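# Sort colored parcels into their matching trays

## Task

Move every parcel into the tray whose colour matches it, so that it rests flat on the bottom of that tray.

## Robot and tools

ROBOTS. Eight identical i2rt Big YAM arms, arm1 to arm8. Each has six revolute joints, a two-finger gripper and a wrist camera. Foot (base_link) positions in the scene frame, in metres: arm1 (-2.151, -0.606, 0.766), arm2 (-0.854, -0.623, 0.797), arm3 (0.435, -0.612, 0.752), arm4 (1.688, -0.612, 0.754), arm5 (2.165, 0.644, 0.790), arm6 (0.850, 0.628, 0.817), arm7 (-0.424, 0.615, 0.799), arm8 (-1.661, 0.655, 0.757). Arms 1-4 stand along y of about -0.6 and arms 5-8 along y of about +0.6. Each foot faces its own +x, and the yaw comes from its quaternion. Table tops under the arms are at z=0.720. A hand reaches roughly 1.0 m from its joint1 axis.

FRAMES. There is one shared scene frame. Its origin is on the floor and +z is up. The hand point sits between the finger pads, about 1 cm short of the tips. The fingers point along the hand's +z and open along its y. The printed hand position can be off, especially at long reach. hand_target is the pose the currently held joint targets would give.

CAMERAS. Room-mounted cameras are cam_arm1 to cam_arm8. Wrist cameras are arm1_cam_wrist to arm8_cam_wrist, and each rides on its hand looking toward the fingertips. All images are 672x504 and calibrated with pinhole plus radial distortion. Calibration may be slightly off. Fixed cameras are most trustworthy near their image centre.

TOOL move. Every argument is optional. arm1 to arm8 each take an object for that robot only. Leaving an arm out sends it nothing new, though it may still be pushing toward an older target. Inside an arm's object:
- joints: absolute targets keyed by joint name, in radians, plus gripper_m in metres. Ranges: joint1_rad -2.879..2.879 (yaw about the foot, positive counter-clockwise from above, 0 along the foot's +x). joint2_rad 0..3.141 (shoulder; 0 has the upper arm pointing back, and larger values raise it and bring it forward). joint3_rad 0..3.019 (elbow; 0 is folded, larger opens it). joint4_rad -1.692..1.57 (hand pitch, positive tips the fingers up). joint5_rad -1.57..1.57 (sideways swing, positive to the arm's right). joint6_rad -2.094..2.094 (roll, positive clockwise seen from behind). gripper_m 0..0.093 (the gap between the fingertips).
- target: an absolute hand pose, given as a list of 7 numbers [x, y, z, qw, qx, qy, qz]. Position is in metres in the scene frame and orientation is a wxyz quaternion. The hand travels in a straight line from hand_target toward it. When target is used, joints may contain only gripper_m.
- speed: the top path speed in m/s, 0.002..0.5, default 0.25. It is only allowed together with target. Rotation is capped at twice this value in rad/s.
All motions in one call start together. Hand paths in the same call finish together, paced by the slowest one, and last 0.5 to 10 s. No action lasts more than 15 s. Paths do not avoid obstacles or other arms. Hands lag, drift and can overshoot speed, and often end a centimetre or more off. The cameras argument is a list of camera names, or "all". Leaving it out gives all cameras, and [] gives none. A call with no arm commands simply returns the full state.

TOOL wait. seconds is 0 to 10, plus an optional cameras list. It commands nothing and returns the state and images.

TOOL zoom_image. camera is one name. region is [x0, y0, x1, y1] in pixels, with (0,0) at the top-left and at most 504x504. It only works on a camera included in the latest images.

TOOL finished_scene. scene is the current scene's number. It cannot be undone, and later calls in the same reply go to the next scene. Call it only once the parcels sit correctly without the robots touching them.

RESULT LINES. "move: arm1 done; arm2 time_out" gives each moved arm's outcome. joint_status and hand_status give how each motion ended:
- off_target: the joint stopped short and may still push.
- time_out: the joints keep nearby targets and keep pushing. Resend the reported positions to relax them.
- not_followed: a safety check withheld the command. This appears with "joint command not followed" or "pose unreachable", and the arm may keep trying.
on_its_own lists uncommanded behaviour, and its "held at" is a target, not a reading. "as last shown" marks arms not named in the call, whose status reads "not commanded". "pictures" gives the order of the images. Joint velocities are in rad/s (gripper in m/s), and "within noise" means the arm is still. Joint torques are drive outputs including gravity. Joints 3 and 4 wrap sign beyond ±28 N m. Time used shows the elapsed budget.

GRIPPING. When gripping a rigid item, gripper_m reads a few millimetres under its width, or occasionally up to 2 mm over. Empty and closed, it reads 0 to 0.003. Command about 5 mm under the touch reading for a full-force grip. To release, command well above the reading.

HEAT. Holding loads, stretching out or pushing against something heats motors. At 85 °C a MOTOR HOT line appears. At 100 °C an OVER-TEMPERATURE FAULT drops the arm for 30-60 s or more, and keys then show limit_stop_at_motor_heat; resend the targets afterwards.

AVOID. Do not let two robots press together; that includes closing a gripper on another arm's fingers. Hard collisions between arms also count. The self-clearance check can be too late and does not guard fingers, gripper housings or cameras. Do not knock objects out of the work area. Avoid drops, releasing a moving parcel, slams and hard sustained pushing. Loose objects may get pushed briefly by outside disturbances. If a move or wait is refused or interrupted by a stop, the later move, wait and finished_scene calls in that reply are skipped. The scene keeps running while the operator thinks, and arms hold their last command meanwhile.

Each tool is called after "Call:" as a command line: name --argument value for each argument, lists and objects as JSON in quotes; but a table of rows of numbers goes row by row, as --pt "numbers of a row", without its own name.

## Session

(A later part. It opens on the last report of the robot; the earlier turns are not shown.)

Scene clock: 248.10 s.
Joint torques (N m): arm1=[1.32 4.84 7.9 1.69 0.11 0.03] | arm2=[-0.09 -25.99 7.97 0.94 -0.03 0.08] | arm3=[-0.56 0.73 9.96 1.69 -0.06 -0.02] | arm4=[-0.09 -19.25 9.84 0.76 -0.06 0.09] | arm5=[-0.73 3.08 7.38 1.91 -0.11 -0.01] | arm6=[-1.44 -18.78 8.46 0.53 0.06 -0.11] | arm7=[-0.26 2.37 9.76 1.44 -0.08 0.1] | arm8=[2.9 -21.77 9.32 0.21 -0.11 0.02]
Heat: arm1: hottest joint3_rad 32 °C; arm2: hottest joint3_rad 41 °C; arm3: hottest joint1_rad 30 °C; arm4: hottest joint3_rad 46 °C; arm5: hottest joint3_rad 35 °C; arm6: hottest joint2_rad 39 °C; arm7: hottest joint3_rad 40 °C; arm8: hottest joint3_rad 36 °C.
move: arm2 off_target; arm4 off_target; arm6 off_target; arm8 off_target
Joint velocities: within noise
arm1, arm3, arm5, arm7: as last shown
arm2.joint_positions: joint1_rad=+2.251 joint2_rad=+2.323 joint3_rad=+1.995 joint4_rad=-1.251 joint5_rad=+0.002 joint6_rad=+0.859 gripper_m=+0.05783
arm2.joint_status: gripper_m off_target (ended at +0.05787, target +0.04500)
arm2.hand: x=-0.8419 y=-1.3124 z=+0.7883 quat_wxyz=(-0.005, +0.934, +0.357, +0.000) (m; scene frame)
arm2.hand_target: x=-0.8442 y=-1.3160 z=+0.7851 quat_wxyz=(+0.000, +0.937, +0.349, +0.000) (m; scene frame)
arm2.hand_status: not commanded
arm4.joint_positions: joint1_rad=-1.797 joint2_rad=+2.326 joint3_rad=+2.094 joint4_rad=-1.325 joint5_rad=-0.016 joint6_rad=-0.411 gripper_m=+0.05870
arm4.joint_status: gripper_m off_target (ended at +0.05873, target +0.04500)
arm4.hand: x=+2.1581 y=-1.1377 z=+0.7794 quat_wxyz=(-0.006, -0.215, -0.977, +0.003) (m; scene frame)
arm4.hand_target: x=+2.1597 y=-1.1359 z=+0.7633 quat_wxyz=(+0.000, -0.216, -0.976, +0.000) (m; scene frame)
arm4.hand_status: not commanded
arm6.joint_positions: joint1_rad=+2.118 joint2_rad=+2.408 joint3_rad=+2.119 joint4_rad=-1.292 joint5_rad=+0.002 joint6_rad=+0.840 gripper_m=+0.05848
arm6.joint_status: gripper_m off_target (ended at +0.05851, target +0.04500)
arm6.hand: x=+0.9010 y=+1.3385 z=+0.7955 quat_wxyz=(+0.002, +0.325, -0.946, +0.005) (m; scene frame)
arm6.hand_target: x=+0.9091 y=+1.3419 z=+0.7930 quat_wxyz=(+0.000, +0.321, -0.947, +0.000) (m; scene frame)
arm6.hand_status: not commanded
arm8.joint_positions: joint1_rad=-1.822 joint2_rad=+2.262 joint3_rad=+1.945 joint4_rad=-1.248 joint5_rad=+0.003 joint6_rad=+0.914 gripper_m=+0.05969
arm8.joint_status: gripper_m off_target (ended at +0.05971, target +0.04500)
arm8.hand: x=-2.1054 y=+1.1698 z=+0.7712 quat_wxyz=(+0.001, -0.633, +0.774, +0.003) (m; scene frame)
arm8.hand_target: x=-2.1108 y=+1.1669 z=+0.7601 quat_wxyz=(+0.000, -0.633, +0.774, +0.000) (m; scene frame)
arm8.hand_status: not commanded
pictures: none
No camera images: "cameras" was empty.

Call:
move --arm8 '{"joints":{"gripper_m":0.09}}' --arm2 '{"joints":{"gripper_m":0.09}}' --arm6 '{"joints":{"gripper_m":0.09}}' --arm4 '{"joints":{"gripper_m":0.09}}' --cameras '[]'

Call:
move --arm8 '{"target":[-2.111,1.163,0.738,0,-0.633,0.774,0],"speed":0.1}' --arm2 '{"target":[-0.844,-1.308,0.763,0,0.937,0.349,0],"speed":0.1}' --arm6 '{"target":[0.909,1.340,0.771,0,-0.3206,0.9472,0],"speed":0.1}' --arm4 '{"target":[2.156,-1.135,0.738,0,0.2157,0.9765,0],"speed":0.1}' --cameras '[]'

Call:
move --arm8 '{"joints":{"gripper_m":0.045}}' --arm2 '{"joints":{"gripper_m":0.045}}' --arm6 '{"joints":{"gripper_m":0.045}}' --arm4 '{"joints":{"gripper_m":0.045}}' --cameras '["arm8_cam_wrist","arm6_cam_wrist"]'

Scene clock: 263.50 s.
Joint torques (N m): arm1=[0.79 4.6 7.92 1.69 0.07 -0.01] | arm2=[-0.09 -25.99 7.97 0.91 -0.03 0.08] | arm3=[-0.56 0.79 9.96 1.7 -0.06 -0.01] | arm4=[-0.09 -19.25 9.84 0.75 -0.06 0.09] | arm5=[-1.44 2.84 7.43 1.7 -0.11 -0.1] | arm6=[-1.49 -18.67 8.5 0.51 0.06 -0.12] | arm7=[-0.32 2.32 9.8 1.47 -0.09 0.11] | arm8=[2.43 -21.77 9.31 0.21 -0.1 0.02]
Heat: arm1: hottest joint3_rad 32 °C; arm2: hottest joint2_rad 39 °C; arm3: hottest joint1_rad 30 °C; arm4: hottest joint3_rad 44 °C; arm5: hottest joint3_rad 35 °C; arm6: hottest joint2_rad 39 °C; arm7: hottest joint3_rad 40 °C; arm8: hottest joint2_rad 38 °C.
move: arm2 done; arm4 done; arm6 done; arm8 done
Joint velocities: within noise
arm1, arm3, arm5, arm7: as last shown
arm2.joint_positions: joint1_rad=+2.251 joint2_rad=+2.323 joint3_rad=+1.995 joint4_rad=-1.251 joint5_rad=+0.002 joint6_rad=+0.859 gripper_m=+0.08984
arm2.joint_status: all done
arm2.hand: x=-0.8419 y=-1.3125 z=+0.7883 quat_wxyz=(-0.005, +0.934, +0.357, +0.000) (m; scene frame)
arm2.hand_target: x=-0.8442 y=-1.3160 z=+0.7851 quat_wxyz=(+0.000, +0.937, +0.349, +0.000) (m; scene frame)
arm2.hand_status: not commanded
arm4.joint_positions: joint1_rad=-1.797 joint2_rad=+2.326 joint3_rad=+2.094 joint4_rad=-1.325 joint5_rad=-0.016 joint6_rad=-0.411 gripper_m=+0.08981
arm4.joint_status: all done
arm4.hand: x=+2.1581 y=-1.1377 z=+0.7794 quat_wxyz=(-0.006, -0.215, -0.977, +0.003) (m; scene frame)
arm4.hand_target: x=+2.1597 y=-1.1359 z=+0.7633 quat_wxyz=(+0.000, -0.216, -0.976, +0.000) (m; scene frame)
arm4.hand_status: not commanded
arm6.joint_positions: joint1_rad=+2.118 joint2_rad=+2.408 joint3_rad=+2.119 joint4_rad=-1.292 joint5_rad=+0.002 joint6_rad=+0.840 gripper_m=+0.08979
arm6.joint_status: all done
arm6.hand: x=+0.9010 y=+1.3385 z=+0.7955 quat_wxyz=(+0.002, +0.325, -0.946, +0.005) (m; scene frame)
arm6.hand_target: x=+0.9091 y=+1.3419 z=+0.7930 quat_wxyz=(+0.000, +0.321, -0.947, +0.000) (m; scene frame)
arm6.hand_status: not commanded
arm8.joint_positions: joint1_rad=-1.822 joint2_rad=+2.262 joint3_rad=+1.945 joint4_rad=-1.248 joint5_rad=+0.003 joint6_rad=+0.914 gripper_m=+0.08983
arm8.joint_status: all done
arm8.hand: x=-2.1054 y=+1.1698 z=+0.7712 quat_wxyz=(+0.001, -0.633, +0.774, +0.003) (m; scene frame)
arm8.hand_target: x=-2.1108 y=+1.1669 z=+0.7601 quat_wxyz=(+0.000, -0.633, +0.774, +0.000) (m; scene frame)
arm8.hand_status: not commanded
pictures: none
No camera images: "cameras" was empty.

Scene clock: 264.57 s.
Joint torques (N m): arm1=[0.91 4.89 7.97 1.73 0.11 -0.01] | arm2=[-0.09 -25.7 7.27 0.99 -0.03 0.08] | arm3=[-0.5 0.73 9.96 1.66 -0.06 -0.01] | arm4=[-0.38 -18.9 9.37 0.77 -0.06 0.07] | arm5=[-0.5 3.49 7.36 1.8 -0.11 -0.07] | arm6=[-1.49 -18.37 8.13 0.55 0.06 -0.11] | arm7=[-0.44 2.32 9.81 1.48 -0.08 0.1] | arm8=[2.43 -21.01 8.58 0.24 -0.11 0.05]
Heat: arm1: hottest joint3_rad 32 °C; arm2: hottest joint2_rad 39 °C; arm3: hottest joint1_rad 30 °C; arm4: hottest joint3_rad 44 °C; arm5: hottest joint3_rad 35 °C; arm6: hottest joint2_rad 39 °C; arm7: hottest joint3_rad 40 °C; arm8: hottest joint2_rad 39 °C.
move: arm2 done; arm4 off_target; arm6 off_target; arm8 off_target
Joint velocities: within noise
arm1, arm3, arm5, arm7: as last shown
arm2.joint_positions: joint1_rad=+2.251 joint2_rad=+2.323 joint3_rad=+1.943 joint4_rad=-1.191 joint5_rad=+0.002 joint6_rad=+0.859 gripper_m=+0.08994
arm2.joint_status: not commanded
arm2.hand: x=-0.8420 y=-1.3075 z=+0.7696 quat_wxyz=(-0.001, +0.934, +0.357, -0.001) (m; scene frame)
arm2.hand_target: x=-0.8441 y=-1.3080 z=+0.7632 quat_wxyz=(+0.000, +0.937, +0.349, +0.000) (m; scene frame)
arm2.hand_status: done (0.007 m and 1.0 deg from the pose sent, 0.026 m and 1.2 deg at the start)
arm4.joint_positions: joint1_rad=-1.797 joint2_rad=+2.334 joint3_rad=+2.052 joint4_rad=-1.268 joint5_rad=-0.016 joint6_rad=-0.411 gripper_m=+0.08990
arm4.joint_status: not commanded
arm4.hand: x=+2.1572 y=-1.1371 z=+0.7587 quat_wxyz=(-0.009, -0.215, -0.977, +0.006) (m; scene frame)
arm4.hand_target: x=+2.1555 y=-1.1346 z=+0.7381 quat_wxyz=(+0.000, -0.216, -0.976, +0.000) (m; scene frame)
arm4.hand_status: off_target (0.021 m and 1.2 deg from the pose sent, 0.041 m and 0.7 deg at the start)
arm6.joint_positions: joint1_rad=+2.118 joint2_rad=+2.421 joint3_rad=+2.093 joint4_rad=-1.247 joint5_rad=+0.002 joint6_rad=+0.840 gripper_m=+0.08988
arm6.joint_status: not commanded
arm6.hand: x=+0.9010 y=+1.3382 z=+0.7777 quat_wxyz=(+0.000, +0.325, -0.946, +0.002) (m; scene frame)
arm6.hand_target: x=+0.9090 y=+1.3398 z=+0.7710 quat_wxyz=(+0.000, +0.321, -0.947, +0.000) (m; scene frame)
arm6.hand_status: off_target (0.011 m and 0.5 deg from the pose sent, 0.026 m and 0.8 deg at the start)
arm8.joint_positions: joint1_rad=-1.817 joint2_rad=+2.266 joint3_rad=+1.917 joint4_rad=-1.200 joint5_rad=+0.003 joint6_rad=+0.917 gripper_m=+0.08992
arm8.joint_status: not commanded
arm8.hand: x=-2.1084 y=+1.1685 z=+0.7585 quat_wxyz=(+0.001, -0.633, +0.774, +0.011) (m; scene frame)
arm8.hand_target: x=-2.1106 y=+1.1627 z=+0.7385 quat_wxyz=(+0.000, -0.633, +0.774, +0.000) (m; scene frame)
arm8.hand_status: off_target (0.021 m and 1.2 deg from the pose sent, 0.034 m and 0.3 deg at the start)
pictures: none
No camera images: "cameras" was empty.

Scene clock: 265.17 s.
Joint torques (N m): arm1=[1.44 5.01 7.91 1.74 0.1 0] | arm2=[-0.09 -25.7 7.27 0.9 -0.01 0.08] | arm3=[-0.56 0.67 9.98 1.73 -0.06 -0.01] | arm4=[-0.32 -18.9 9.37 0.77 -0.06 0.07] | arm5=[-0.67 2.84 7.46 1.87 -0.07 -0.05] | arm6=[-1.49 -18.43 8.13 0.53 0.08 -0.12] | arm7=[-0.32 2.2 9.78 1.44 -0.05 0.1] | arm8=[2.2 -21.01 8.64 0.31 -0.11 0.04]
Heat: arm1: hottest joint3_rad 32 °C; arm2: hottest joint2_rad 39 °C; arm3: hottest joint1_rad 30 °C; arm4: hottest joint3_rad 44 °C; arm5: hottest joint3_rad 35 °C; arm6: hottest joint2_rad 39 °C; arm7: hottest joint3_rad 40 °C; arm8: hottest joint2_rad 39 °C.
move: arm2 off_target; arm4 off_target; arm6 off_target; arm8 off_target
Joint velocities: within noise
arm1.joint_positions: joint1_rad=-0.028 joint2_rad=+0.521 joint3_rad=+1.431 joint4_rad=-1.508 joint5_rad=+0.032 joint6_rad=-0.133 gripper_m=+0.09396
arm1.joint_status: not commanded
arm1.hand: x=-2.0073 y=-0.6778 z=+1.3083 quat_wxyz=(-0.446, -0.145, -0.870, +0.152) (m; scene frame)
arm1.hand_target: x=-2.0101 y=-0.6764 z=+1.3161 quat_wxyz=(-0.454, -0.145, -0.865, +0.155) (m; scene frame)
arm1.hand_status: not commanded
arm2.joint_positions: joint1_rad=+2.251 joint2_rad=+2.323 joint3_rad=+1.943 joint4_rad=-1.190 joint5_rad=+0.002 joint6_rad=+0.859 gripper_m=+0.05876
arm2.joint_status: gripper_m off_target (ended at +0.05880, target +0.04500)
arm2.hand: x=-0.8419 y=-1.3078 z=+0.7696 quat_wxyz=(+0.000, +0.934, +0.357, -0.001) (m; scene frame)
arm2.hand_target: x=-0.8441 y=-1.3080 z=+0.7632 quat_wxyz=(+0.000, +0.937, +0.349, +0.000) (m; scene frame)
arm2.hand_status: not commanded
arm3.joint_positions: joint1_rad=+0.084 joint2_rad=+0.623 joint3_rad=+1.443 joint4_rad=-1.225 joint5_rad=+0.214 joint6_rad=-0.288 gripper_m=+0.09396
arm3.joint_status: not commanded
arm3.hand: x=+0.2458 y=-0.4641 z=+1.3420 quat_wxyz=(-0.302, +0.818, -0.155, -0.465) (m; scene frame)
arm3.hand_target: x=+0.2487 y=-0.4659 z=+1.3553 quat_wxyz=(-0.306, +0.809, -0.155, -0.477) (m; scene frame)
arm3.hand_status: not commanded
arm4.joint_positions: joint1_rad=-1.797 joint2_rad=+2.334 joint3_rad=+2.052 joint4_rad=-1.268 joint5_rad=-0.016 joint6_rad=-0.411 gripper_m=+0.05953
arm4.joint_status: gripper_m off_target (ended at +0.05956, target +0.04500)
arm4.hand: x=+2.1572 y=-1.1371 z=+0.7587 quat_wxyz=(-0.009, -0.215, -0.977, +0.006) (m; scene frame)
arm4.hand_target: x=+2.1555 y=-1.1346 z=+0.7381 quat_wxyz=(+0.000, -0.216, -0.976, +0.000) (m; scene frame)
arm4.hand_status: not commanded
arm5.joint_positions: joint1_rad=-0.422 joint2_rad=+0.625 joint3_rad=+1.427 joint4_rad=-1.371 joint5_rad=+0.120 joint6_rad=-0.097 gripper_m=+0.09396
arm5.joint_status: not commanded
arm5.hand: x=+2.0004 y=+0.7998 z=+1.3402 quat_wxyz=(-0.234, +0.830, -0.279, -0.422) (m; scene frame)
arm5.hand_target: x=+2.0022 y=+0.7982 z=+1.3527 quat_wxyz=(-0.238, +0.823, -0.277, -0.434) (m; scene frame)
arm5.hand_status: not commanded
arm6.joint_positions: joint1_rad=+2.118 joint2_rad=+2.421 joint3_rad=+2.093 joint4_rad=-1.246 joint5_rad=+0.001 joint6_rad=+0.840 gripper_m=+0.05961
arm6.joint_status: gripper_m off_target (ended at +0.05964, target +0.04500)
arm6.hand: x=+0.9011 y=+1.3385 z=+0.7777 quat_wxyz=(+0.000, +0.324, -0.946, +0.001) (m; scene frame)
arm6.hand_target: x=+0.9088 y=+1.3398 z=+0.7710 quat_wxyz=(+0.000, +0.321, -0.947, +0.000) (m; scene frame)
arm6.hand_status: not commanded
arm7.joint_positions: joint1_rad=-0.146 joint2_rad=+0.496 joint3_rad=+1.379 joint4_rad=-1.460 joint5_rad=-0.022 joint6_rad=+0.046 gripper_m=+0.09396
arm7.joint_status: not commanded
arm7.hand: x=-0.3012 y=+0.4957 z=+1.3304 quat_wxyz=(-0.447, -0.351, -0.807, +0.162) (m; scene frame)
arm7.hand_target: x=-0.3031 y=+0.4977 z=+1.3404 quat_wxyz=(-0.457, -0.348, -0.801, +0.166) (m; scene frame)
arm7.hand_status: not commanded
arm8.joint_positions: joint1_rad=-1.817 joint2_rad=+2.266 joint3_rad=+1.917 joint4_rad=-1.200 joint5_rad=+0.003 joint6_rad=+0.918 gripper_m=+0.05995
arm8.joint_status: gripper_m off_target (ended at +0.05998, target +0.04500)
arm8.hand: x=-2.1085 y=+1.1685 z=+0.7585 quat_wxyz=(+0.001, -0.633, +0.774, +0.011) (m; scene frame)
arm8.hand_target: x=-2.1106 y=+1.1627 z=+0.7385 quat_wxyz=(+0.000, -0.633, +0.774, +0.000) (m; scene frame)
arm8.hand_status: not commanded
pictures: arm6_cam_wrist, arm8_cam_wrist
camera_calibration:
arm6_cam_wrist: T_world_to_cam=[[0.619133, -0.785234, 0.00907916, 0.484604], [-0.644904, -0.501822, 0.576432, 0.810379], [-0.448078, -0.362743, -0.817095, 1.64914], [0, 0, 0, 1]] pos_world=[0.961524, 1.38541, 0.875974]
arm8_cam_wrist: T_world_to_cam=[[0.978763, -0.203333, -0.0260668, 2.32201], [-0.151048, -0.801296, 0.578886, 0.183029], [-0.138594, -0.562654, -0.814992, 1.10398], [0, 0, 0, 1]] pos_world=[-2.09204, 1.23996, 0.854305]

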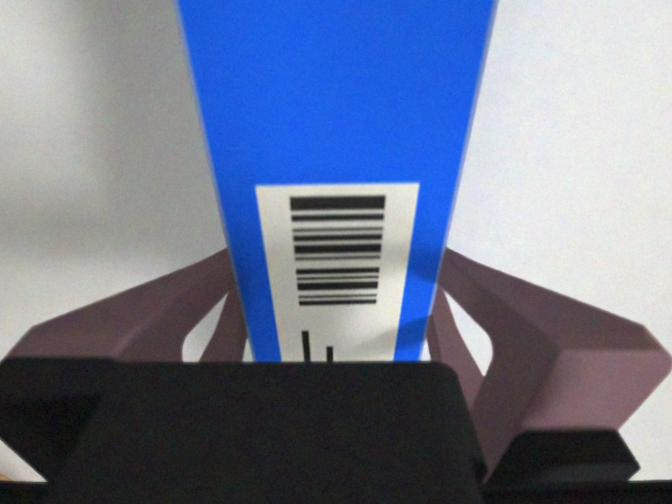

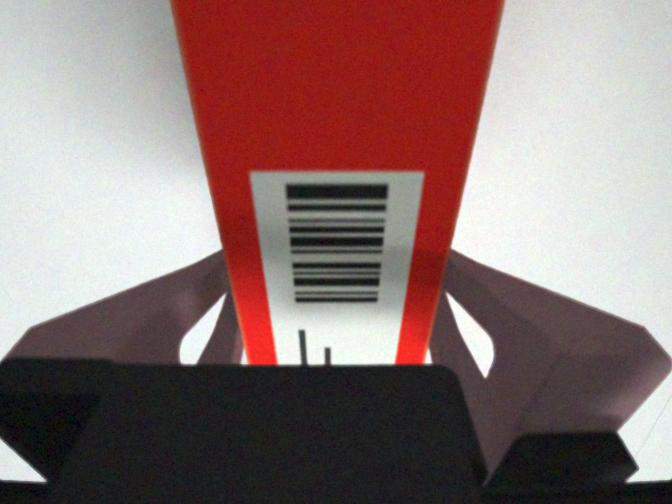

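Call:
move --arm8 '{"target":[-2.09,1.15,0.84,0,-0.633,0.774,0],"speed":0.2}' --arm2 '{"target":[-0.845,-1.29,0.85,0,0.937,0.349,0],"speed":0.2}' --arm6 '{"target":[0.903,1.33,0.86,0,-0.3206,0.9472,0],"speed":0.2}' --arm4 '{"target":[2.145,-1.12,0.84,0,0.2157,0.9765,0],"speed":0.2}' --cameras '["arm2_cam_wrist","arm4_cam_wrist"]'

Call:
move --arm8 '{"target":[-1.882,0.913,1.0,0,-0.633,0.774,0],"speed":0.4}' --arm2 '{"target":[-0.850,-0.963,1.0,0,0.937,0.349,0],"speed":0.4}' --arm6 '{"target":[0.874,0.967,1.0,0,-0.3206,0.9472,0],"speed":0.4}' --arm4 '{"target":[1.91,-0.87,1.0,0,0.2157,0.9765,0],"speed":0.4}' --cameras '["arm8_cam_wrist","arm2_cam_wrist","arm6_cam_wrist","arm4_cam_wrist"]'

Scene clock: 337.27 s.
Joint torques (N m): arm1=[1.44 4.72 7.79 1.73 0.1 0.01] | arm2=[-0.21 -25.88 8.42 0.12 -0.01 0.07] | arm3=[-0.67 0.79 9.98 1.69 -0.05 -0.01] | arm4=[-0.32 -20.42 11.75 -0.28 -0.07 0.07] | arm5=[-0.38 3.25 7.54 1.96 -0.09 -0.06] | arm6=[-0.85 -20.78 10.14 -0.27 0.09 -0.04] | arm7=[-0.26 2.43 9.77 1.43 -0.08 0.11] | arm8=[1.73 -22.59 10.04 -0.59 -0.09 -0.06]
Heat: arm1: hottest joint3_rad 32 °C; arm2: hottest joint2_rad 40 °C; arm3: hottest joint1_rad 30 °C; arm4: hottest joint3_rad 43 °C; arm5: hottest joint3_rad 35 °C; arm6: hottest joint2_rad 38 °C; arm7: hottest joint3_rad 41 °C; arm8: hottest joint2_rad 40 °C.
move: arm2 done; arm4 off_target; arm6 off_target; arm8 done
Joint velocities: within noise
arm1, arm3, arm5, arm7: as last shown
arm2.joint_positions: joint1_rad=+2.251 joint2_rad=+2.196 joint3_rad=+1.925 joint4_rad=-1.296 joint5_rad=+0.002 joint6_rad=+0.859 gripper_m=+0.05876
arm2.joint_status: not commanded
arm2.hand: x=-0.8422 y=-1.2903 z=+0.8463 quat_wxyz=(+0.001, +0.934, +0.357, -0.001) (m; scene frame)
arm2.hand_target: x=-0.8451 y=-1.2900 z=+0.8500 quat_wxyz=(+0.000, +0.937, +0.349, +0.000) (m; scene frame)
arm2.hand_status: done (0.005 m and 1.0 deg from the pose sent, 0.083 m and 1.0 deg at the start)
arm4.joint_positions: joint1_rad=-1.797 joint2_rad=+2.228 joint3_rad=+2.052 joint4_rad=-1.408 joint5_rad=-0.016 joint6_rad=-0.411 gripper_m=+0.05953
arm4.joint_status: not commanded
arm4.hand: x=+2.1414 y=-1.1177 z=+0.8292 quat_wxyz=(+0.005, -0.215, -0.977, -0.005) (m; scene frame)
arm4.hand_target: x=+2.1448 y=-1.1199 z=+0.8399 quat_wxyz=(+0.000, -0.216, -0.976, +0.000) (m; scene frame)
arm4.hand_status: off_target (0.012 m and 0.8 deg from the pose sent, 0.084 m and 1.2 deg at the start)
arm6.joint_positions: joint1_rad=+2.118 joint2_rad=+2.344 joint3_rad=+2.093 joint4_rad=-1.365 joint5_rad=+0.001 joint6_rad=+0.840 gripper_m=+0.05961
arm6.joint_status: not commanded
arm6.hand: x=+0.8999 y=+1.3204 z=+0.8309 quat_wxyz=(+0.008, +0.324, -0.946, +0.021) (m; scene frame)
arm6.hand_target: x=+0.9028 y=+1.3293 z=+0.8598 quat_wxyz=(+0.000, +0.321, -0.947, +0.000) (m; scene frame)
arm6.hand_status: off_target (0.031 m and 2.6 deg from the pose sent, 0.083 m and 0.5 deg at the start)
arm8.joint_positions: joint1_rad=-1.817 joint2_rad=+2.145 joint3_rad=+1.905 joint4_rad=-1.336 joint5_rad=+0.003 joint6_rad=+0.918 gripper_m=+0.05995
arm8.joint_status: not commanded
arm8.hand: x=-2.0909 y=+1.1485 z=+0.8320 quat_wxyz=(+0.001, -0.633, +0.774, -0.003) (m; scene frame)
arm8.hand_target: x=-2.0900 y=+1.1500 z=+0.8401 quat_wxyz=(+0.000, -0.633, +0.774, +0.000) (m; scene frame)
arm8.hand_status: done (0.008 m and 0.3 deg from the pose sent, 0.086 m and 1.2 deg at the start)
pictures: arm2_cam_wrist, arm4_cam_wrist
camera_calibration:
arm2_cam_wrist: T_world_to_cam=[[-0.663607, 0.747986, 0.0119546, 0.39491], [0.613513, 0.535021, 0.580823, 0.719954], [0.428051, 0.392773, -0.813942, 1.67668], [0, 0, 0, 1]] pos_world=[-0.897341, -1.33913, 0.941835]
arm4_cam_wrist: T_world_to_cam=[[-0.407626, -0.913135, 0.00499942, -0.154447], [-0.735264, 0.331461, 0.591203, 1.45953], [-0.541505, 0.237314, -0.806507, 2.21846], [0, 0, 0, 1]] pos_world=[2.21149, -1.15128, 0.927101]

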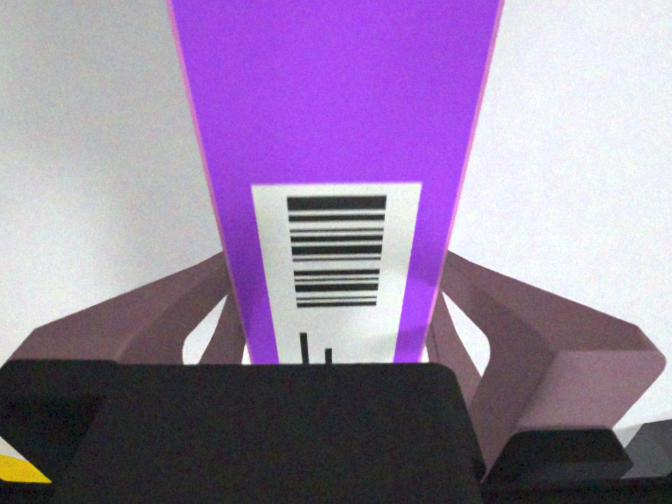

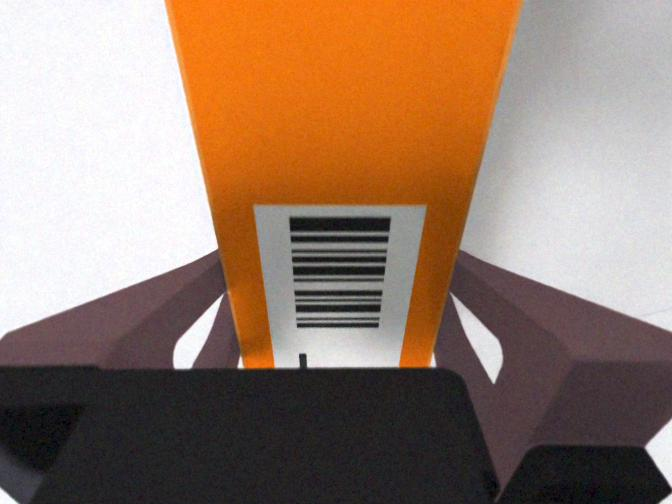

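Scene clock: 339.20 s.
Joint torques (N m): arm1=[1.08 5.13 7.8 1.77 0.11 0.02] | arm2=[-0.21 -9.58 7.94 0.16 -0.01 0.06] | arm3=[-0.67 0.79 9.98 1.7 -0.06 -0.01] | arm4=[-1.67 -6.71 9.81 -0.18 -0.07 -0.04] | arm5=[-0.97 3.78 7.46 1.81 -0.08 -0.04] | arm6=[-0.44 -6.95 8.44 -0.23 0.08 0] | arm7=[-0.26 2.49 9.77 1.44 -0.08 0.1] | arm8=[1.2 -7.94 9.21 -0.59 -0.09 -0.11]
Heat: arm1: hottest joint3_rad 32 °C; arm2: hottest joint2_rad 40 °C; arm3: hottest joint1_rad 30 °C; arm4: hottest joint3_rad 43 °C; arm5: hottest joint3_rad 35 °C; arm6: hottest joint2_rad 37 °C; arm7: hottest joint3_rad 41 °C; arm8: hottest joint2_rad 40 °C.
move: arm2 done; arm4 done; arm6 done; arm8 done
Joint velocities: within noise
arm1, arm3, arm5, arm7: as last shown
arm2.joint_positions: joint1_rad=+2.251 joint2_rad=+1.238 joint3_rad=+1.078 joint4_rad=-1.397 joint5_rad=+0.002 joint6_rad=+0.859 gripper_m=+0.05876
arm2.joint_status: not commanded
arm2.hand: x=-0.8483 y=-0.9660 z=+1.0009 quat_wxyz=(+0.006, +0.934, +0.357, -0.003) (m; scene frame)
arm2.hand_target: x=-0.8501 y=-0.9630 z=+1.0000 quat_wxyz=(+0.000, +0.937, +0.349, +0.000) (m; scene frame)
arm2.hand_status: done (0.004 m and 1.3 deg from the pose sent, 0.362 m and 1.1 deg at the start)
arm4.joint_positions: joint1_rad=-1.813 joint2_rad=+1.229 joint3_rad=+1.189 joint4_rad=-1.513 joint5_rad=-0.016 joint6_rad=-0.434 gripper_m=+0.05953
arm4.joint_status: not commanded
arm4.hand: x=+1.9171 y=-0.8691 z=+1.0027 quat_wxyz=(-0.007, -0.212, -0.977, +0.005) (m; scene frame)
arm4.hand_target: x=+1.9101 y=-0.8699 z=+1.0000 quat_wxyz=(+0.000, -0.216, -0.976, +0.000) (m; scene frame)
arm4.hand_status: done (0.008 m and 1.1 deg from the pose sent, 0.380 m and 0.8 deg at the start)
arm6.joint_positions: joint1_rad=+2.118 joint2_rad=+1.261 joint3_rad=+1.028 joint4_rad=-1.343 joint5_rad=+0.001 joint6_rad=+0.841 gripper_m=+0.05961
arm6.joint_status: not commanded
arm6.hand: x=+0.8751 y=+0.9687 z=+0.9948 quat_wxyz=(+0.001, +0.324, -0.946, +0.003) (m; scene frame)
arm6.hand_target: x=+0.8740 y=+0.9670 z=+1.0000 quat_wxyz=(+0.000, +0.321, -0.947, +0.000) (m; scene frame)
arm6.hand_status: done (0.006 m and 0.5 deg from the pose sent, 0.393 m and 2.6 deg at the start)
arm8.joint_positions: joint1_rad=-1.818 joint2_rad=+1.226 joint3_rad=+1.174 joint4_rad=-1.505 joint5_rad=+0.003 joint6_rad=+0.918 gripper_m=+0.05995
arm8.joint_status: not commanded
arm8.hand: x=-1.8856 y=+0.9144 z=+1.0015 quat_wxyz=(+0.001, -0.633, +0.774, +0.007) (m; scene frame)
arm8.hand_target: x=-1.8820 y=+0.9130 z=+1.0000 quat_wxyz=(+0.000, -0.633, +0.774, +0.000) (m; scene frame)
arm8.hand_status: done (0.004 m and 0.8 deg from the pose sent, 0.357 m and 0.4 deg at the start)
pictures: arm2_cam_wrist, arm4_cam_wrist, arm6_cam_wrist, arm8_cam_wrist
camera_calibration:
arm2_cam_wrist: T_world_to_cam=[[-0.663585, 0.748089, 0.00412875, 0.154414], [0.613408, 0.540942, 0.575424, 0.471422], [0.428235, 0.384375, -0.817845, 1.67369], [0, 0, 0, 1]] pos_world=[-0.90344, -1.01385, 1.09691]
arm4_cam_wrist: T_world_to_cam=[[-0.401177, -0.915816, 0.0183996, -0.0478974], [-0.749711, 0.339823, 0.56785, 1.168], [-0.526298, 0.214014, -0.822927, 2.14501], [0, 0, 0, 1]] pos_world=[1.98536, -0.899839, 1.10282]
arm6_cam_wrist: T_world_to_cam=[[0.618184, -0.78595, 0.011426, 0.20764], [-0.6454, -0.49923, 0.578125, 0.47914], [-0.448673, -0.364762, -0.815868, 1.68195], [0, 0, 0, 1]] pos_world=[0.935524, 1.01591, 1.09287]
arm8_cam_wrist: T_world_to_cam=[[0.978645, -0.204607, -0.0197565, 2.05319], [-0.154986, -0.797591, 0.582948, -0.142515], [-0.135033, -0.567437, -0.812269, 1.19822], [0, 0, 0, 1]] pos_world=[-1.86963, 0.986341, 1.09692]

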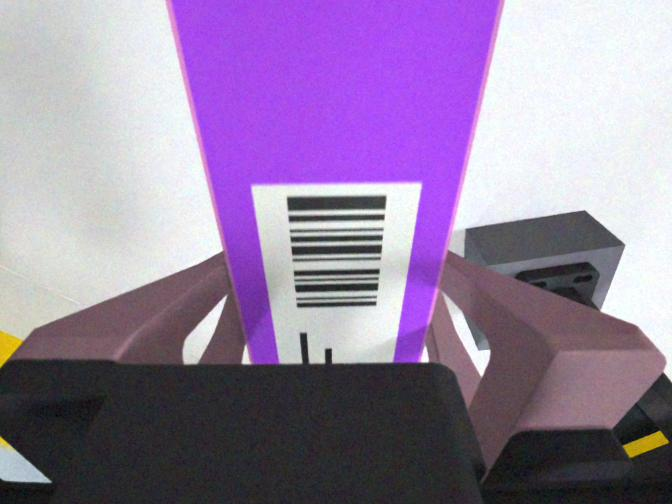

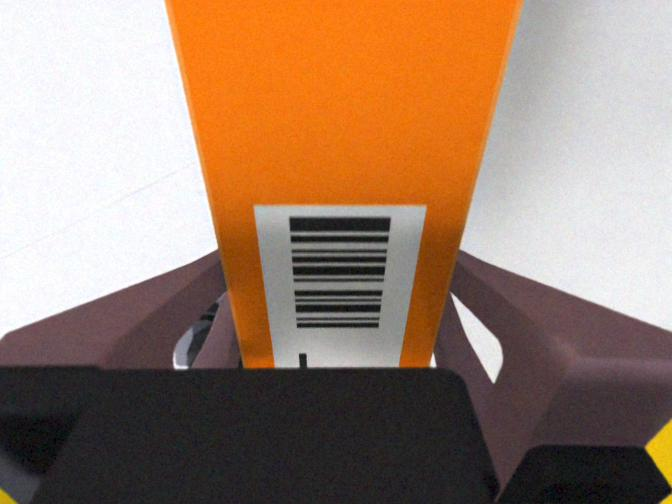

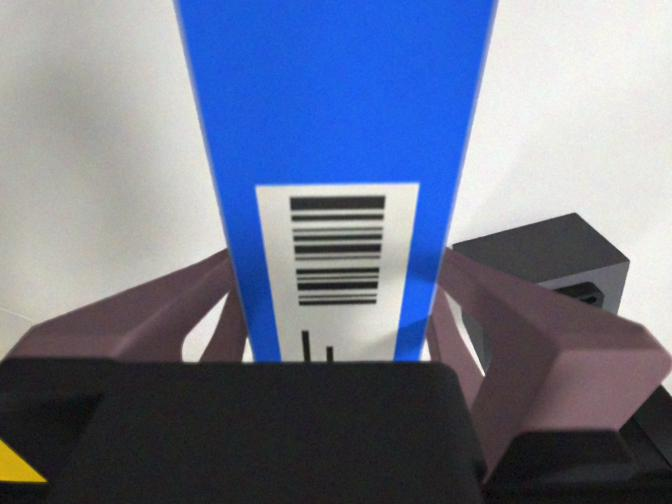

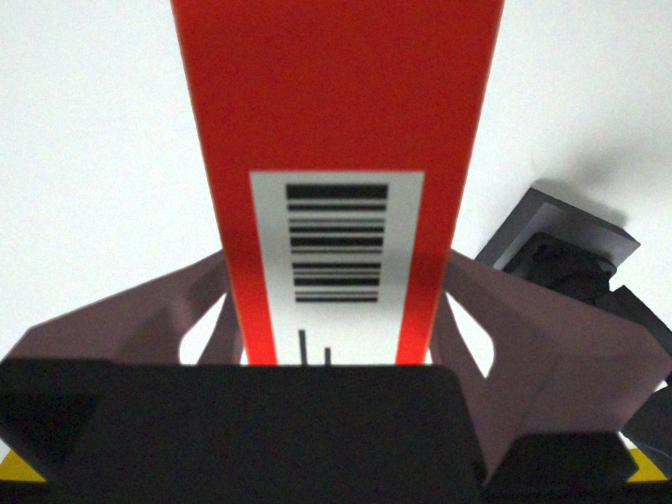

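Call:
move --arm8 '{"joints":{"joint1_rad":0.426}}' --arm2 '{"joints":{"joint1_rad":-1.428}}' --arm6 '{"joints":{"joint1_rad":-1.332}}' --arm4 '{"joints":{"joint1_rad":1.847}}' --cameras '[]'

Call:
move --arm8 '{"target":[-1.78,0.0,0.88,0,0.7677,0.6408,0],"speed":0.35}' --arm2 '{"target":[-0.50,0.0,0.88,0,-0.503,0.8643,0],"speed":0.35}' --arm6 '{"target":[0.60,0.0,0.88,0,0.8276,0.5614,0],"speed":0.35}' --arm4 '{"target":[1.04,-0.38,0.88,0,-0.9853,0.1711,0],"speed":0.35}' --cameras '["cam_arm8","cam_arm7","cam_arm6","cam_arm3"]'

Scene clock: 358.70 s.
Joint torques (N m): arm1=[1.49 4.84 7.88 1.72 0.11 0.01] | arm2=[-0.15 -11.16 7.9 0.13 0.02 0.06] | arm3=[-0.56 0.85 9.96 1.69 -0.06 0] | arm4=[1.61 -7.88 9.8 -0.18 -0.12 -0.03] | arm5=[-0.79 3.08 7.39 1.95 -0.13 -0.06] | arm6=[-1.2 -6.95 8.42 -0.18 0.06 -0.01] | arm7=[-0.15 2.32 9.78 1.5 -0.07 0.11] | arm8=[2.2 -8 9.26 -0.51 -0.05 -0.1]
Heat: arm1: hottest joint3_rad 32 °C; arm2: hottest joint2_rad 37 °C; arm3: hottest joint1_rad 30 °C; arm4: hottest joint3_rad 42 °C; arm5: hottest joint3_rad 35 °C; arm6: hottest joint2_rad 36 °C; arm7: hottest joint3_rad 41 °C; arm8: hottest joint2_rad 36 °C.
move: arm2 done; arm4 done; arm6 done; arm8 done
Joint velocities: within noise
arm1, arm3, arm5, arm7: as last shown
arm2.joint_positions: joint1_rad=-1.423 joint2_rad=+1.254 joint3_rad=+1.078 joint4_rad=-1.397 joint5_rad=+0.001 joint6_rad=+0.859 gripper_m=+0.05881
arm2.joint_status: all done
arm2.hand: x=-0.6846 y=-0.3239 z=+0.9965 quat_wxyz=(+0.000, +0.099, -0.995, +0.001) (m; scene frame)
arm2.hand_target: x=-0.6854 y=-0.3281 z=+1.0006 quat_wxyz=(+0.000, +0.091, -0.996, -0.001) (m; scene frame)
arm2.hand_status: not commanded
arm4.joint_positions: joint1_rad=+1.834 joint2_rad=+1.243 joint3_rad=+1.189 joint4_rad=-1.514 joint5_rad=-0.016 joint6_rad=-0.435 gripper_m=+0.05965
arm4.joint_status: all done
arm4.hand: x=+1.3651 y=-0.4907 z=+1.0010 quat_wxyz=(+0.011, +0.999, +0.040, -0.011) (m; scene frame)
arm4.hand_target: x=+1.3688 y=-0.4968 z=+1.0028 quat_wxyz=(+0.012, +0.999, +0.050, -0.009) (m; scene frame)
arm4.hand_status: not commanded
arm6.joint_positions: joint1_rad=-1.324 joint2_rad=+1.261 joint3_rad=+1.028 joint4_rad=-1.344 joint5_rad=+0.001 joint6_rad=+0.842 gripper_m=+0.05966
arm6.joint_status: all done
arm6.hand: x=+0.7261 y=+0.3106 z=+0.9948 quat_wxyz=(+0.003, -0.984, -0.178, -0.001) (m; scene frame)
arm6.hand_target: x=+0.7242 y=+0.3131 z=+1.0001 quat_wxyz=(+0.000, -0.985, -0.170, +0.000) (m; scene frame)
arm6.hand_status: not commanded
arm8.joint_positions: joint1_rad=+0.420 joint2_rad=+1.227 joint3_rad=+1.174 joint4_rad=-1.505 joint5_rad=+0.001 joint6_rad=+0.917 gripper_m=+0.05998
arm8.joint_status: all done
arm8.hand: x=-1.7252 y=+0.3188 z=+1.0018 quat_wxyz=(-0.006, -0.973, -0.232, +0.003) (m; scene frame)
arm8.hand_target: x=-1.7224 y=+0.3218 z=+1.0006 quat_wxyz=(-0.001, -0.971, -0.238, +0.001) (m; scene frame)
arm8.hand_status: not commanded
pictures: none
No camera images: "cameras" was empty.

Scene clock: 361.50 s.
Joint torques (N m): arm1=[1.49 4.78 7.92 1.66 0.1 0.02] | arm2=[0.03 -26.05 12.29 0.06 -0.14 -0.2] | arm3=[-0.5 0.73 9.99 1.7 -0.06 -0.01] | arm4=[1.85 -18.02 15.43 -0.28 0.01 0.12] | arm5=[-0.67 2.84 7.58 1.72 -0.09 -0.04] | arm6=[-1.2 -16.73 12.74 -0.25 -0.03 -0.18] | arm7=[-0.15 2.32 9.81 1.48 -0.07 0.11] | arm8=[2.02 -19.9 14.35 -0.59 -0.2 -0.09]
Heat: arm1: hottest joint3_rad 32 °C; arm2: hottest joint2_rad 37 °C; arm3: hottest joint1_rad 30 °C; arm4: hottest joint3_rad 43 °C; arm5: hottest joint3_rad 35 °C; arm6: hottest joint2_rad 35 °C; arm7: hottest joint3_rad 41 °C; arm8: hottest joint2_rad 37 °C.
move: arm2 off_target; arm4 off_target; arm6 off_target; arm8 off_target
Joint velocities: within noise
arm1, arm3, arm5, arm7: as last shown
arm2.joint_positions: joint1_rad=-1.423 joint2_rad=+2.329 joint3_rad=+2.220 joint4_rad=-1.490 joint5_rad=+0.005 joint6_rad=+0.016 gripper_m=+0.05881
arm2.joint_status: not commanded
arm2.hand: x=-0.5072 y=-0.0103 z=+0.8689 quat_wxyz=(+0.011, +0.498, -0.867, +0.009) (m; scene frame)
arm2.hand_target: x=-0.5003 y=-0.0007 z=+0.8802 quat_wxyz=(-0.001, +0.503, -0.864, +0.000) (m; scene frame)
arm2.hand_status: off_target (0.017 m and 1.8 deg from the pose sent, 0.391 m and 49.0 deg at the start)
arm4.joint_positions: joint1_rad=+1.836 joint2_rad=+2.207 joint3_rad=+2.113 joint4_rad=-1.511 joint5_rad=+0.011 joint6_rad=-0.002 gripper_m=+0.05964
arm4.joint_status: not commanded
arm4.hand: x=+1.0582 y=-0.3754 z=+0.8719 quat_wxyz=(+0.004, +0.985, -0.175, +0.013) (m; scene frame)
arm4.hand_target: x=+1.0410 y=-0.3804 z=+0.8800 quat_wxyz=(+0.000, +0.985, -0.171, -0.001) (m; scene frame)
arm4.hand_status: off_target (0.020 m and 1.6 deg from the pose sent, 0.364 m and 24.3 deg at the start)
arm6.joint_positions: joint1_rad=-1.324 joint2_rad=+2.200 joint3_rad=+1.930 joint4_rad=-1.337 joint5_rad=+0.002 joint6_rad=+0.009 gripper_m=+0.05966
arm6.joint_status: not commanded
arm6.hand: x=+0.6107 y=+0.0145 z=+0.8664 quat_wxyz=(+0.011, -0.828, -0.561, -0.014) (m; scene frame)
arm6.hand_target: x=+0.6002 y=+0.0010 z=+0.8803 quat_wxyz=(+0.000, -0.828, -0.561, +0.001) (m; scene frame)
arm6.hand_status: off_target (0.023 m and 2.0 deg from the pose sent, 0.354 m and 47.8 deg at the start)
arm8.joint_positions: joint1_rad=+0.424 joint2_rad=+2.126 joint3_rad=+1.984 joint4_rad=-1.449 joint5_rad=+0.003 joint6_rad=+0.009 gripper_m=+0.05998
arm8.joint_status: not commanded
arm8.hand: x=-1.7801 y=+0.0139 z=+0.8747 quat_wxyz=(+0.007, -0.771, -0.636, -0.006) (m; scene frame)
arm8.hand_target: x=-1.7798 y=+0.0007 z=+0.8800 quat_wxyz=(+0.000, -0.768, -0.641, +0.000) (m; scene frame)
arm8.hand_status: off_target (0.015 m and 1.3 deg from the pose sent, 0.346 m and 52.9 deg at the start)
pictures: cam_arm3, cam_arm6, cam_arm7, cam_arm8

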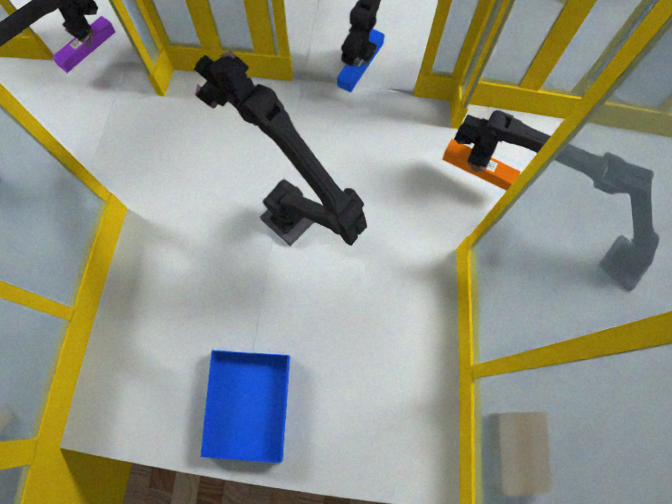

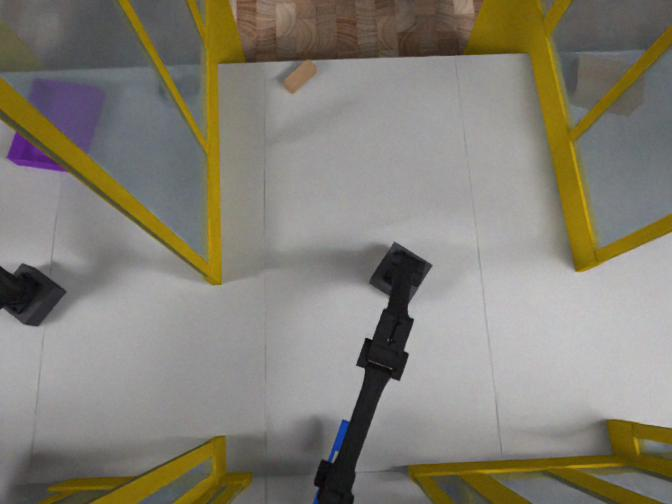

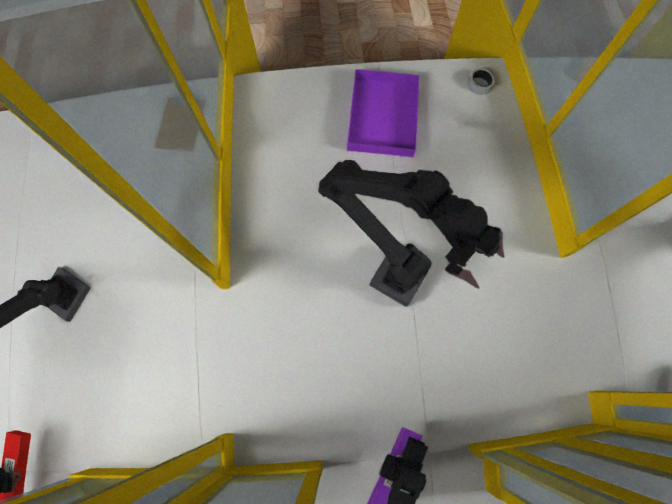

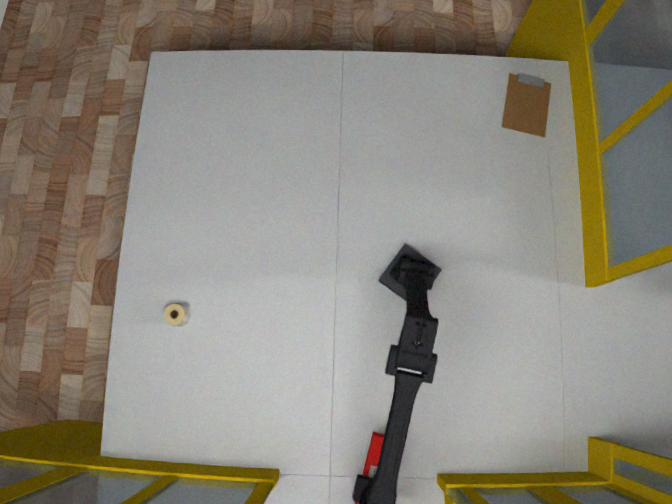

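Call:
move --arm8 '{"target":[-1.78,0.0,0.757,0,0.7677,0.6408,0],"speed":0.12}' --arm2 '{"target":[-0.50,0.0,0.768,0,-0.503,0.8643,0],"speed":0.12}' --arm6 '{"target":[0.60,0.0,0.777,0,0.8276,0.5614,0],"speed":0.12}' --arm4 '{"target":[1.04,-0.38,0.757,0,-0.9853,0.1711,0],"speed":0.12}' --cameras '["cam_arm2"]'

Scene clock: 370.73 s.
Joint torques (N m): arm1=[1.2 4.78 7.88 1.76 0.09 0.01] | arm2=[0.03 -27.11 7.92 0.94 -0.14 -0.21] | arm3=[-0.62 0.79 9.96 1.7 -0.06 -0.02] | arm4=[1.61 -18.96 9.76 0.75 0.01 0.1] | arm5=[-0.62 3.37 7.43 1.84 -0.1 -0.06] | arm6=[-1.26 -17.61 8.05 0.5 -0.03 -0.17] | arm7=[-0.38 2.32 9.81 1.48 -0.08 0.1] | arm8=[2.14 -21.01 8.96 0.28 -0.19 -0.1]
Heat: arm1: hottest joint3_rad 32 °C; arm2: hottest joint2_rad 38 °C; arm3: hottest joint1_rad 30 °C; arm4: hottest joint3_rad 44 °C; arm5: hottest joint3_rad 35 °C; arm6: hottest joint3_rad 36 °C; arm7: hottest joint3_rad 41 °C; arm8: hottest joint2_rad 39 °C.
move: arm2 done; arm4 off_target; arm6 done; arm8 off_target
Joint velocities: within noise
arm1, arm3, arm5, arm7: as last shown
arm2.joint_positions: joint1_rad=-1.423 joint2_rad=+2.415 joint3_rad=+2.123 joint4_rad=-1.285 joint5_rad=+0.004 joint6_rad=+0.015 gripper_m=+0.05881
arm2.joint_status: not commanded
arm2.hand: x=-0.5023 y=-0.0013 z=+0.7732 quat_wxyz=(+0.001, +0.498, -0.867, +0.003) (m; scene frame)
arm2.hand_target: x=-0.4999 y=+0.0000 z=+0.7681 quat_wxyz=(+0.000, +0.503, -0.864, +0.000) (m; scene frame)
arm2.hand_status: done (0.006 m and 0.8 deg from the pose sent, 0.102 m and 1.8 deg at the start)
arm4.joint_positions: joint1_rad=+1.836 joint2_rad=+2.291 joint3_rad=+1.989 joint4_rad=-1.269 joint5_rad=+0.011 joint6_rad=-0.002 gripper_m=+0.05964
arm4.joint_status: not commanded
arm4.hand: x=+1.0439 y=-0.3715 z=+0.7698 quat_wxyz=(+0.000, +0.985, -0.175, -0.004) (m; scene frame)
arm4.hand_target: x=+1.0404 y=-0.3800 z=+0.7571 quat_wxyz=(+0.000, +0.985, -0.171, +0.000) (m; scene frame)
arm4.hand_status: off_target (0.016 m and 0.6 deg from the pose sent, 0.117 m and 1.6 deg at the start)
arm6.joint_positions: joint1_rad=-1.324 joint2_rad=+2.308 joint3_rad=+1.884 joint4_rad=-1.156 joint5_rad=+0.002 joint6_rad=+0.009 gripper_m=+0.05966
arm6.joint_status: not commanded
arm6.hand: x=+0.6058 y=+0.0019 z=+0.7795 quat_wxyz=(+0.003, -0.828, -0.561, -0.003) (m; scene frame)
arm6.hand_target: x=+0.6000 y=+0.0002 z=+0.7771 quat_wxyz=(+0.000, -0.828, -0.561, +0.000) (m; scene frame)
arm6.hand_status: done (0.007 m and 0.5 deg from the pose sent, 0.091 m and 2.0 deg at the start)
arm8.joint_positions: joint1_rad=+0.424 joint2_rad=+2.224 joint3_rad=+1.867 joint4_rad=-1.208 joint5_rad=+0.003 joint6_rad=+0.009 gripper_m=+0.05998
arm8.joint_status: not commanded
arm8.hand: x=-1.7824 y=+0.0012 z=+0.7689 quat_wxyz=(-0.001, -0.771, -0.637, +0.004) (m; scene frame)
arm8.hand_target: x=-1.7799 y=+0.0002 z=+0.7571 quat_wxyz=(+0.000, -0.768, -0.641, +0.000) (m; scene frame)
arm8.hand_status: off_target (0.012 m and 0.8 deg from the pose sent, 0.118 m and 1.3 deg at the start)
pictures: cam_arm2

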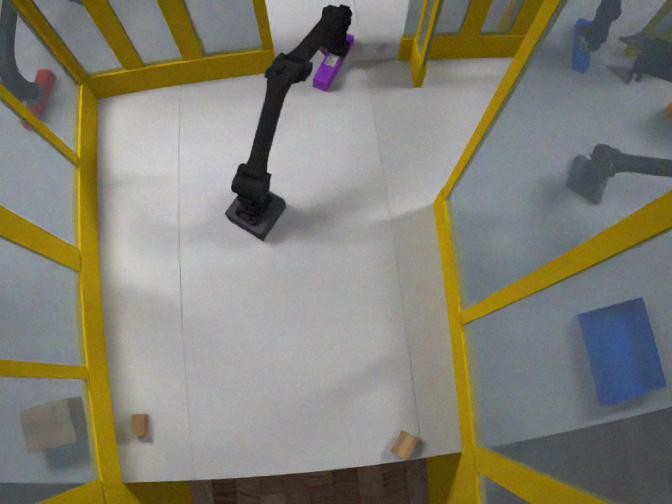

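Call:
move --arm8 '{"target":[-1.78,0.0,0.743,0,0.7677,0.6408,0],"speed":0.05}' --arm2 '{"target":[-0.50,0.0,0.762,0,-0.503,0.8643,0],"speed":0.05}' --arm6 '{"target":[0.60,0.0,0.772,0,0.8276,0.5614,0],"speed":0.05}' --arm4 '{"target":[1.04,-0.38,0.742,0,-0.9853,0.1711,0],"speed":0.05}' --cameras '[]'

Call:
move --arm8 '{"joints":{"gripper_m":0.075}}' --arm2 '{"joints":{"gripper_m":0.075}}' --arm6 '{"joints":{"gripper_m":0.075}}' --arm4 '{"joints":{"gripper_m":0.075}}' --cameras '["arm8_cam_wrist","arm4_cam_wrist","arm6_cam_wrist","arm2_cam_wrist"]'

Scene clock: 381.07 s.
Joint torques (N m): arm1=[1.2 4.89 7.83 1.74 0.08 -0.01] | arm2=[0.03 -26.46 7.56 0.98 -0.14 -0.2] | arm3=[-0.62 0.79 9.95 1.69 -0.06 0] | arm4=[1.55 -18.73 9.37 0.77 0.01 0.09] | arm5=[-1.14 3.37 7.56 1.77 -0.09 -0.03] | arm6=[-1.2 -17.14 7.8 0.58 -0.03 -0.17] | arm7=[-0.32 2.2 9.81 1.46 -0.08 0.11] | arm8=[2.37 -21.07 8.8 0.31 -0.18 -0.11]
Heat: arm1: hottest joint3_rad 32 °C; arm2: hottest joint2_rad 37 °C; arm3: hottest joint1_rad 30 °C; arm4: hottest joint3_rad 43 °C; arm5: hottest joint3_rad 35 °C; arm6: hottest joint2_rad 35 °C; arm7: hottest joint3_rad 41 °C; arm8: hottest joint2_rad 39 °C.
move: arm2 off_target; arm4 off_target; arm6 done; arm8 off_target
Joint velocities: within noise
arm1, arm3, arm5, arm7: as last shown
arm2.joint_positions: joint1_rad=-1.423 joint2_rad=+2.415 joint3_rad=+2.123 joint4_rad=-1.274 joint5_rad=+0.004 joint6_rad=+0.015 gripper_m=+0.05881
arm2.joint_status: not commanded
arm2.hand: x=-0.5010 y=+0.0010 z=+0.7732 quat_wxyz=(-0.003, +0.498, -0.867, +0.000) (m; scene frame)
arm2.hand_target: x=-0.5000 y=-0.0001 z=+0.7622 quat_wxyz=(+0.000, +0.503, -0.864, +0.000) (m; scene frame)
arm2.hand_status: off_target (0.011 m and 0.8 deg from the pose sent, 0.011 m and 0.8 deg at the start)
arm4.joint_positions: joint1_rad=+1.836 joint2_rad=+2.301 joint3_rad=+1.979 joint4_rad=-1.240 joint5_rad=+0.011 joint6_rad=-0.002 gripper_m=+0.05964
arm4.joint_status: not commanded
arm4.hand: x=+1.0417 y=-0.3709 z=+0.7596 quat_wxyz=(+0.000, +0.985, -0.175, -0.008) (m; scene frame)
arm4.hand_target: x=+1.0404 y=-0.3800 z=+0.7424 quat_wxyz=(+0.000, +0.985, -0.171, +0.000) (m; scene frame)
arm4.hand_status: off_target (0.020 m and 1.0 deg from the pose sent, 0.029 m and 0.6 deg at the start)
arm6.joint_positions: joint1_rad=-1.324 joint2_rad=+2.308 joint3_rad=+1.884 joint4_rad=-1.149 joint5_rad=+0.002 joint6_rad=+0.009 gripper_m=+0.05966
arm6.joint_status: not commanded
arm6.hand: x=+0.6052 y=+0.0003 z=+0.7792 quat_wxyz=(+0.001, -0.828, -0.561, +0.000) (m; scene frame)
arm6.hand_target: x=+0.6000 y=+0.0002 z=+0.7721 quat_wxyz=(+0.000, -0.828, -0.561, +0.000) (m; scene frame)
arm6.hand_status: done (0.009 m and 0.2 deg from the pose sent, 0.010 m and 0.5 deg at the start)
arm8.joint_positions: joint1_rad=+0.424 joint2_rad=+2.233 joint3_rad=+1.858 joint4_rad=-1.181 joint5_rad=+0.003 joint6_rad=+0.009 gripper_m=+0.05998
arm8.joint_status: not commanded
arm8.hand: x=-1.7828 y=-0.0008 z=+0.7596 quat_wxyz=(-0.004, -0.771, -0.636, +0.007) (m; scene frame)
arm8.hand_target: x=-1.7799 y=+0.0004 z=+0.7431 quat_wxyz=(+0.000, -0.768, -0.641, +0.000) (m; scene frame)
arm8.hand_status: off_target (0.017 m and 1.1 deg from the pose sent, 0.026 m and 0.8 deg at the start)
pictures: none
No camera images: "cameras" was empty.

Scene clock: 381.63 s.
Joint torques (N m): arm1=[1.08 4.78 7.91 1.7 0.09 0.02] | arm2=[-0.03 -26.46 7.56 0.98 -0.12 -0.2] | arm3=[-0.56 0.91 9.96 1.72 -0.06 -0.01] | arm4=[1.55 -18.67 9.37 0.77 0 0.09] | arm5=[-0.67 3.55 7.45 1.92 -0.09 -0.05] | arm6=[-1.2 -17.2 7.8 0.57 -0.03 -0.18] | arm7=[-0.44 2.32 9.81 1.4 -0.06 0.11] | arm8=[2.02 -20.89 8.73 0.25 -0.19 -0.1]
Heat: arm1: hottest joint3_rad 32 °C; arm2: hottest joint2_rad 37 °C; arm3: hottest joint1_rad 30 °C; arm4: hottest joint3_rad 43 °C; arm5: hottest joint3_rad 35 °C; arm6: hottest joint2_rad 35 °C; arm7: hottest joint3_rad 41 °C; arm8: hottest joint2_rad 39 °C.
move: arm2 done; arm4 done; arm6 done; arm8 done
Joint velocities: within noise
arm1, arm3, arm5, arm7: as last shown
arm2.joint_positions: joint1_rad=-1.423 joint2_rad=+2.415 joint3_rad=+2.123 joint4_rad=-1.274 joint5_rad=+0.004 joint6_rad=+0.015 gripper_m=+0.07485
arm2.joint_status: all done
arm2.hand: x=-0.5010 y=+0.0010 z=+0.7732 quat_wxyz=(-0.003, +0.498, -0.867, +0.000) (m; scene frame)
arm2.hand_target: x=-0.5000 y=-0.0001 z=+0.7622 quat_wxyz=(+0.000, +0.503, -0.864, +0.000) (m; scene frame)
arm2.hand_status: not commanded
arm4.joint_positions: joint1_rad=+1.836 joint2_rad=+2.301 joint3_rad=+1.979 joint4_rad=-1.240 joint5_rad=+0.011 joint6_rad=-0.002 gripper_m=+0.07483
arm4.joint_status: all done
arm4.hand: x=+1.0417 y=-0.3708 z=+0.7596 quat_wxyz=(-0.001, +0.985, -0.175, -0.008) (m; scene frame)
arm4.hand_target: x=+1.0404 y=-0.3799 z=+0.7424 quat_wxyz=(+0.000, +0.985, -0.171, +0.000) (m; scene frame)
arm4.hand_status: not commanded
arm6.joint_positions: joint1_rad=-1.324 joint2_rad=+2.308 joint3_rad=+1.884 joint4_rad=-1.149 joint5_rad=+0.002 joint6_rad=+0.009 gripper_m=+0.07480
arm6.joint_status: all done
arm6.hand: x=+0.6052 y=+0.0003 z=+0.7792 quat_wxyz=(+0.001, -0.828, -0.561, +0.000) (m; scene frame)
arm6.hand_target: x=+0.6000 y=+0.0002 z=+0.7721 quat_wxyz=(+0.000, -0.828, -0.561, +0.000) (m; scene frame)
arm6.hand_status: not commanded
arm8.joint_positions: joint1_rad=+0.424 joint2_rad=+2.233 joint3_rad=+1.858 joint4_rad=-1.181 joint5_rad=+0.003 joint6_rad=+0.009 gripper_m=+0.07485
arm8.joint_status: all done
arm8.hand: x=-1.7828 y=-0.0008 z=+0.7596 quat_wxyz=(-0.004, -0.771, -0.636, +0.007) (m; scene frame)
arm8.hand_target: x=-1.7799 y=+0.0004 z=+0.7431 quat_wxyz=(+0.000, -0.768, -0.641, +0.000) (m; scene frame)
arm8.hand_status: not commanded
pictures: arm2_cam_wrist, arm4_cam_wrist, arm6_cam_wrist, arm8_cam_wrist
camera_calibration:
arm2_cam_wrist: T_world_to_cam=[[0.860602, -0.509029, 0.0159034, 0.418218], [-0.422899, -0.696887, 0.579228, -0.654676], [-0.283761, -0.50521, -0.815011, 0.609045], [0, 0, 0, 1]] pos_world=[-0.463958, 0.0643454, 0.868934]
arm4_cam_wrist: T_world_to_cam=[[0.331422, 0.943428, 0.0101156, -0.00573036], [0.774716, -0.278242, 0.567799, -1.3367], [0.538492, -0.180344, -0.823105, 0.122316], [0, 0, 0, 1]] pos_world=[0.971599, -0.344462, 0.859716]
arm6_cam_wrist: T_world_to_cam=[[-0.931155, 0.364523, 0.00855962, 0.555309], [0.302298, 0.758654, 0.577114, -0.627018], [0.203877, 0.53997, -0.816619, 0.637098], [0, 0, 0, 1]] pos_world=[0.576736, -0.0707476, 0.877374]
arm8_cam_wrist: T_world_to_cam=[[-0.980763, 0.195062, -0.00739459, -1.74176], [0.154927, 0.800894, 0.578418, -0.158224], [0.118749, 0.566145, -0.815707, 0.952268], [0, 0, 0, 1]] pos_world=[-1.79683, -0.0726504, 0.855412]

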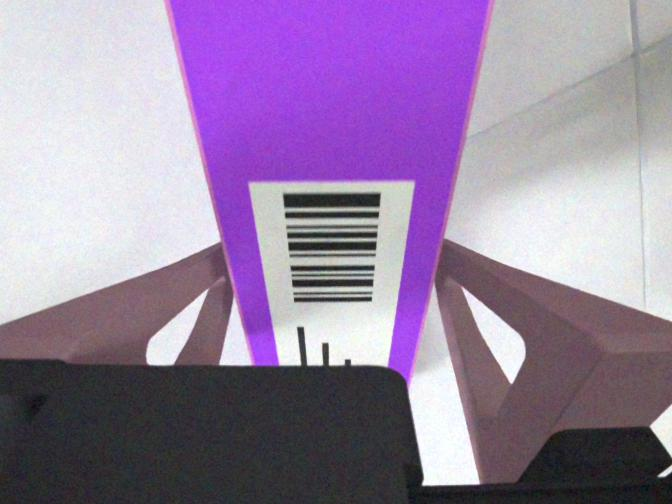

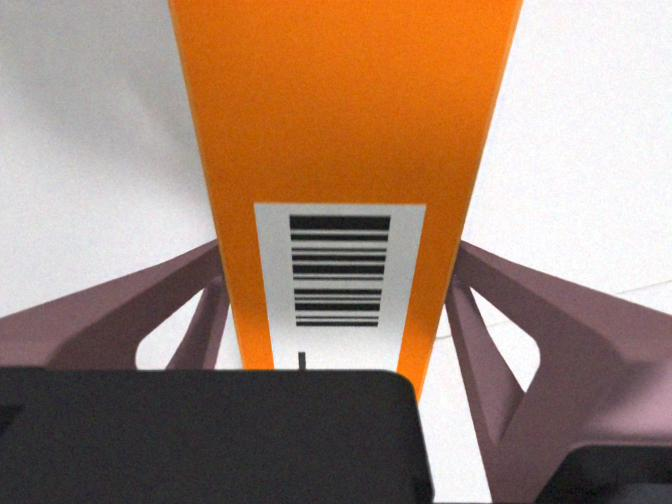

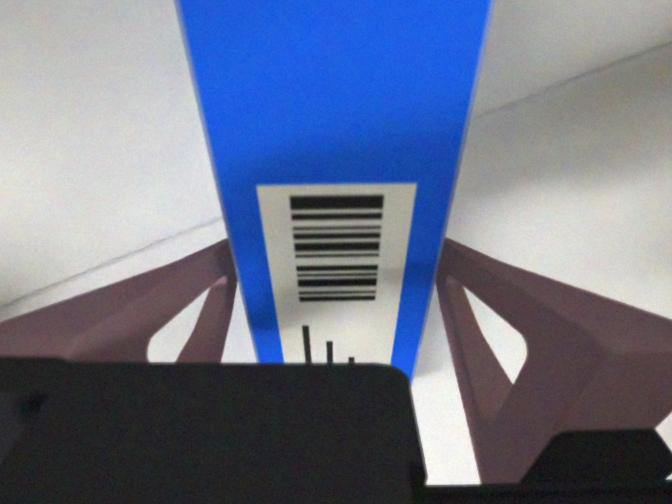

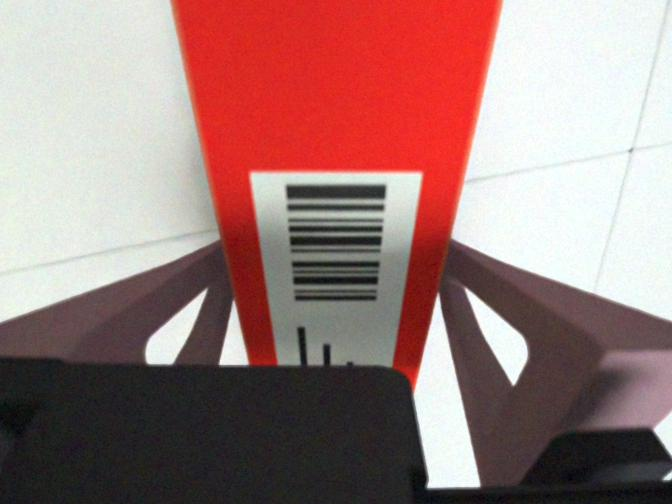

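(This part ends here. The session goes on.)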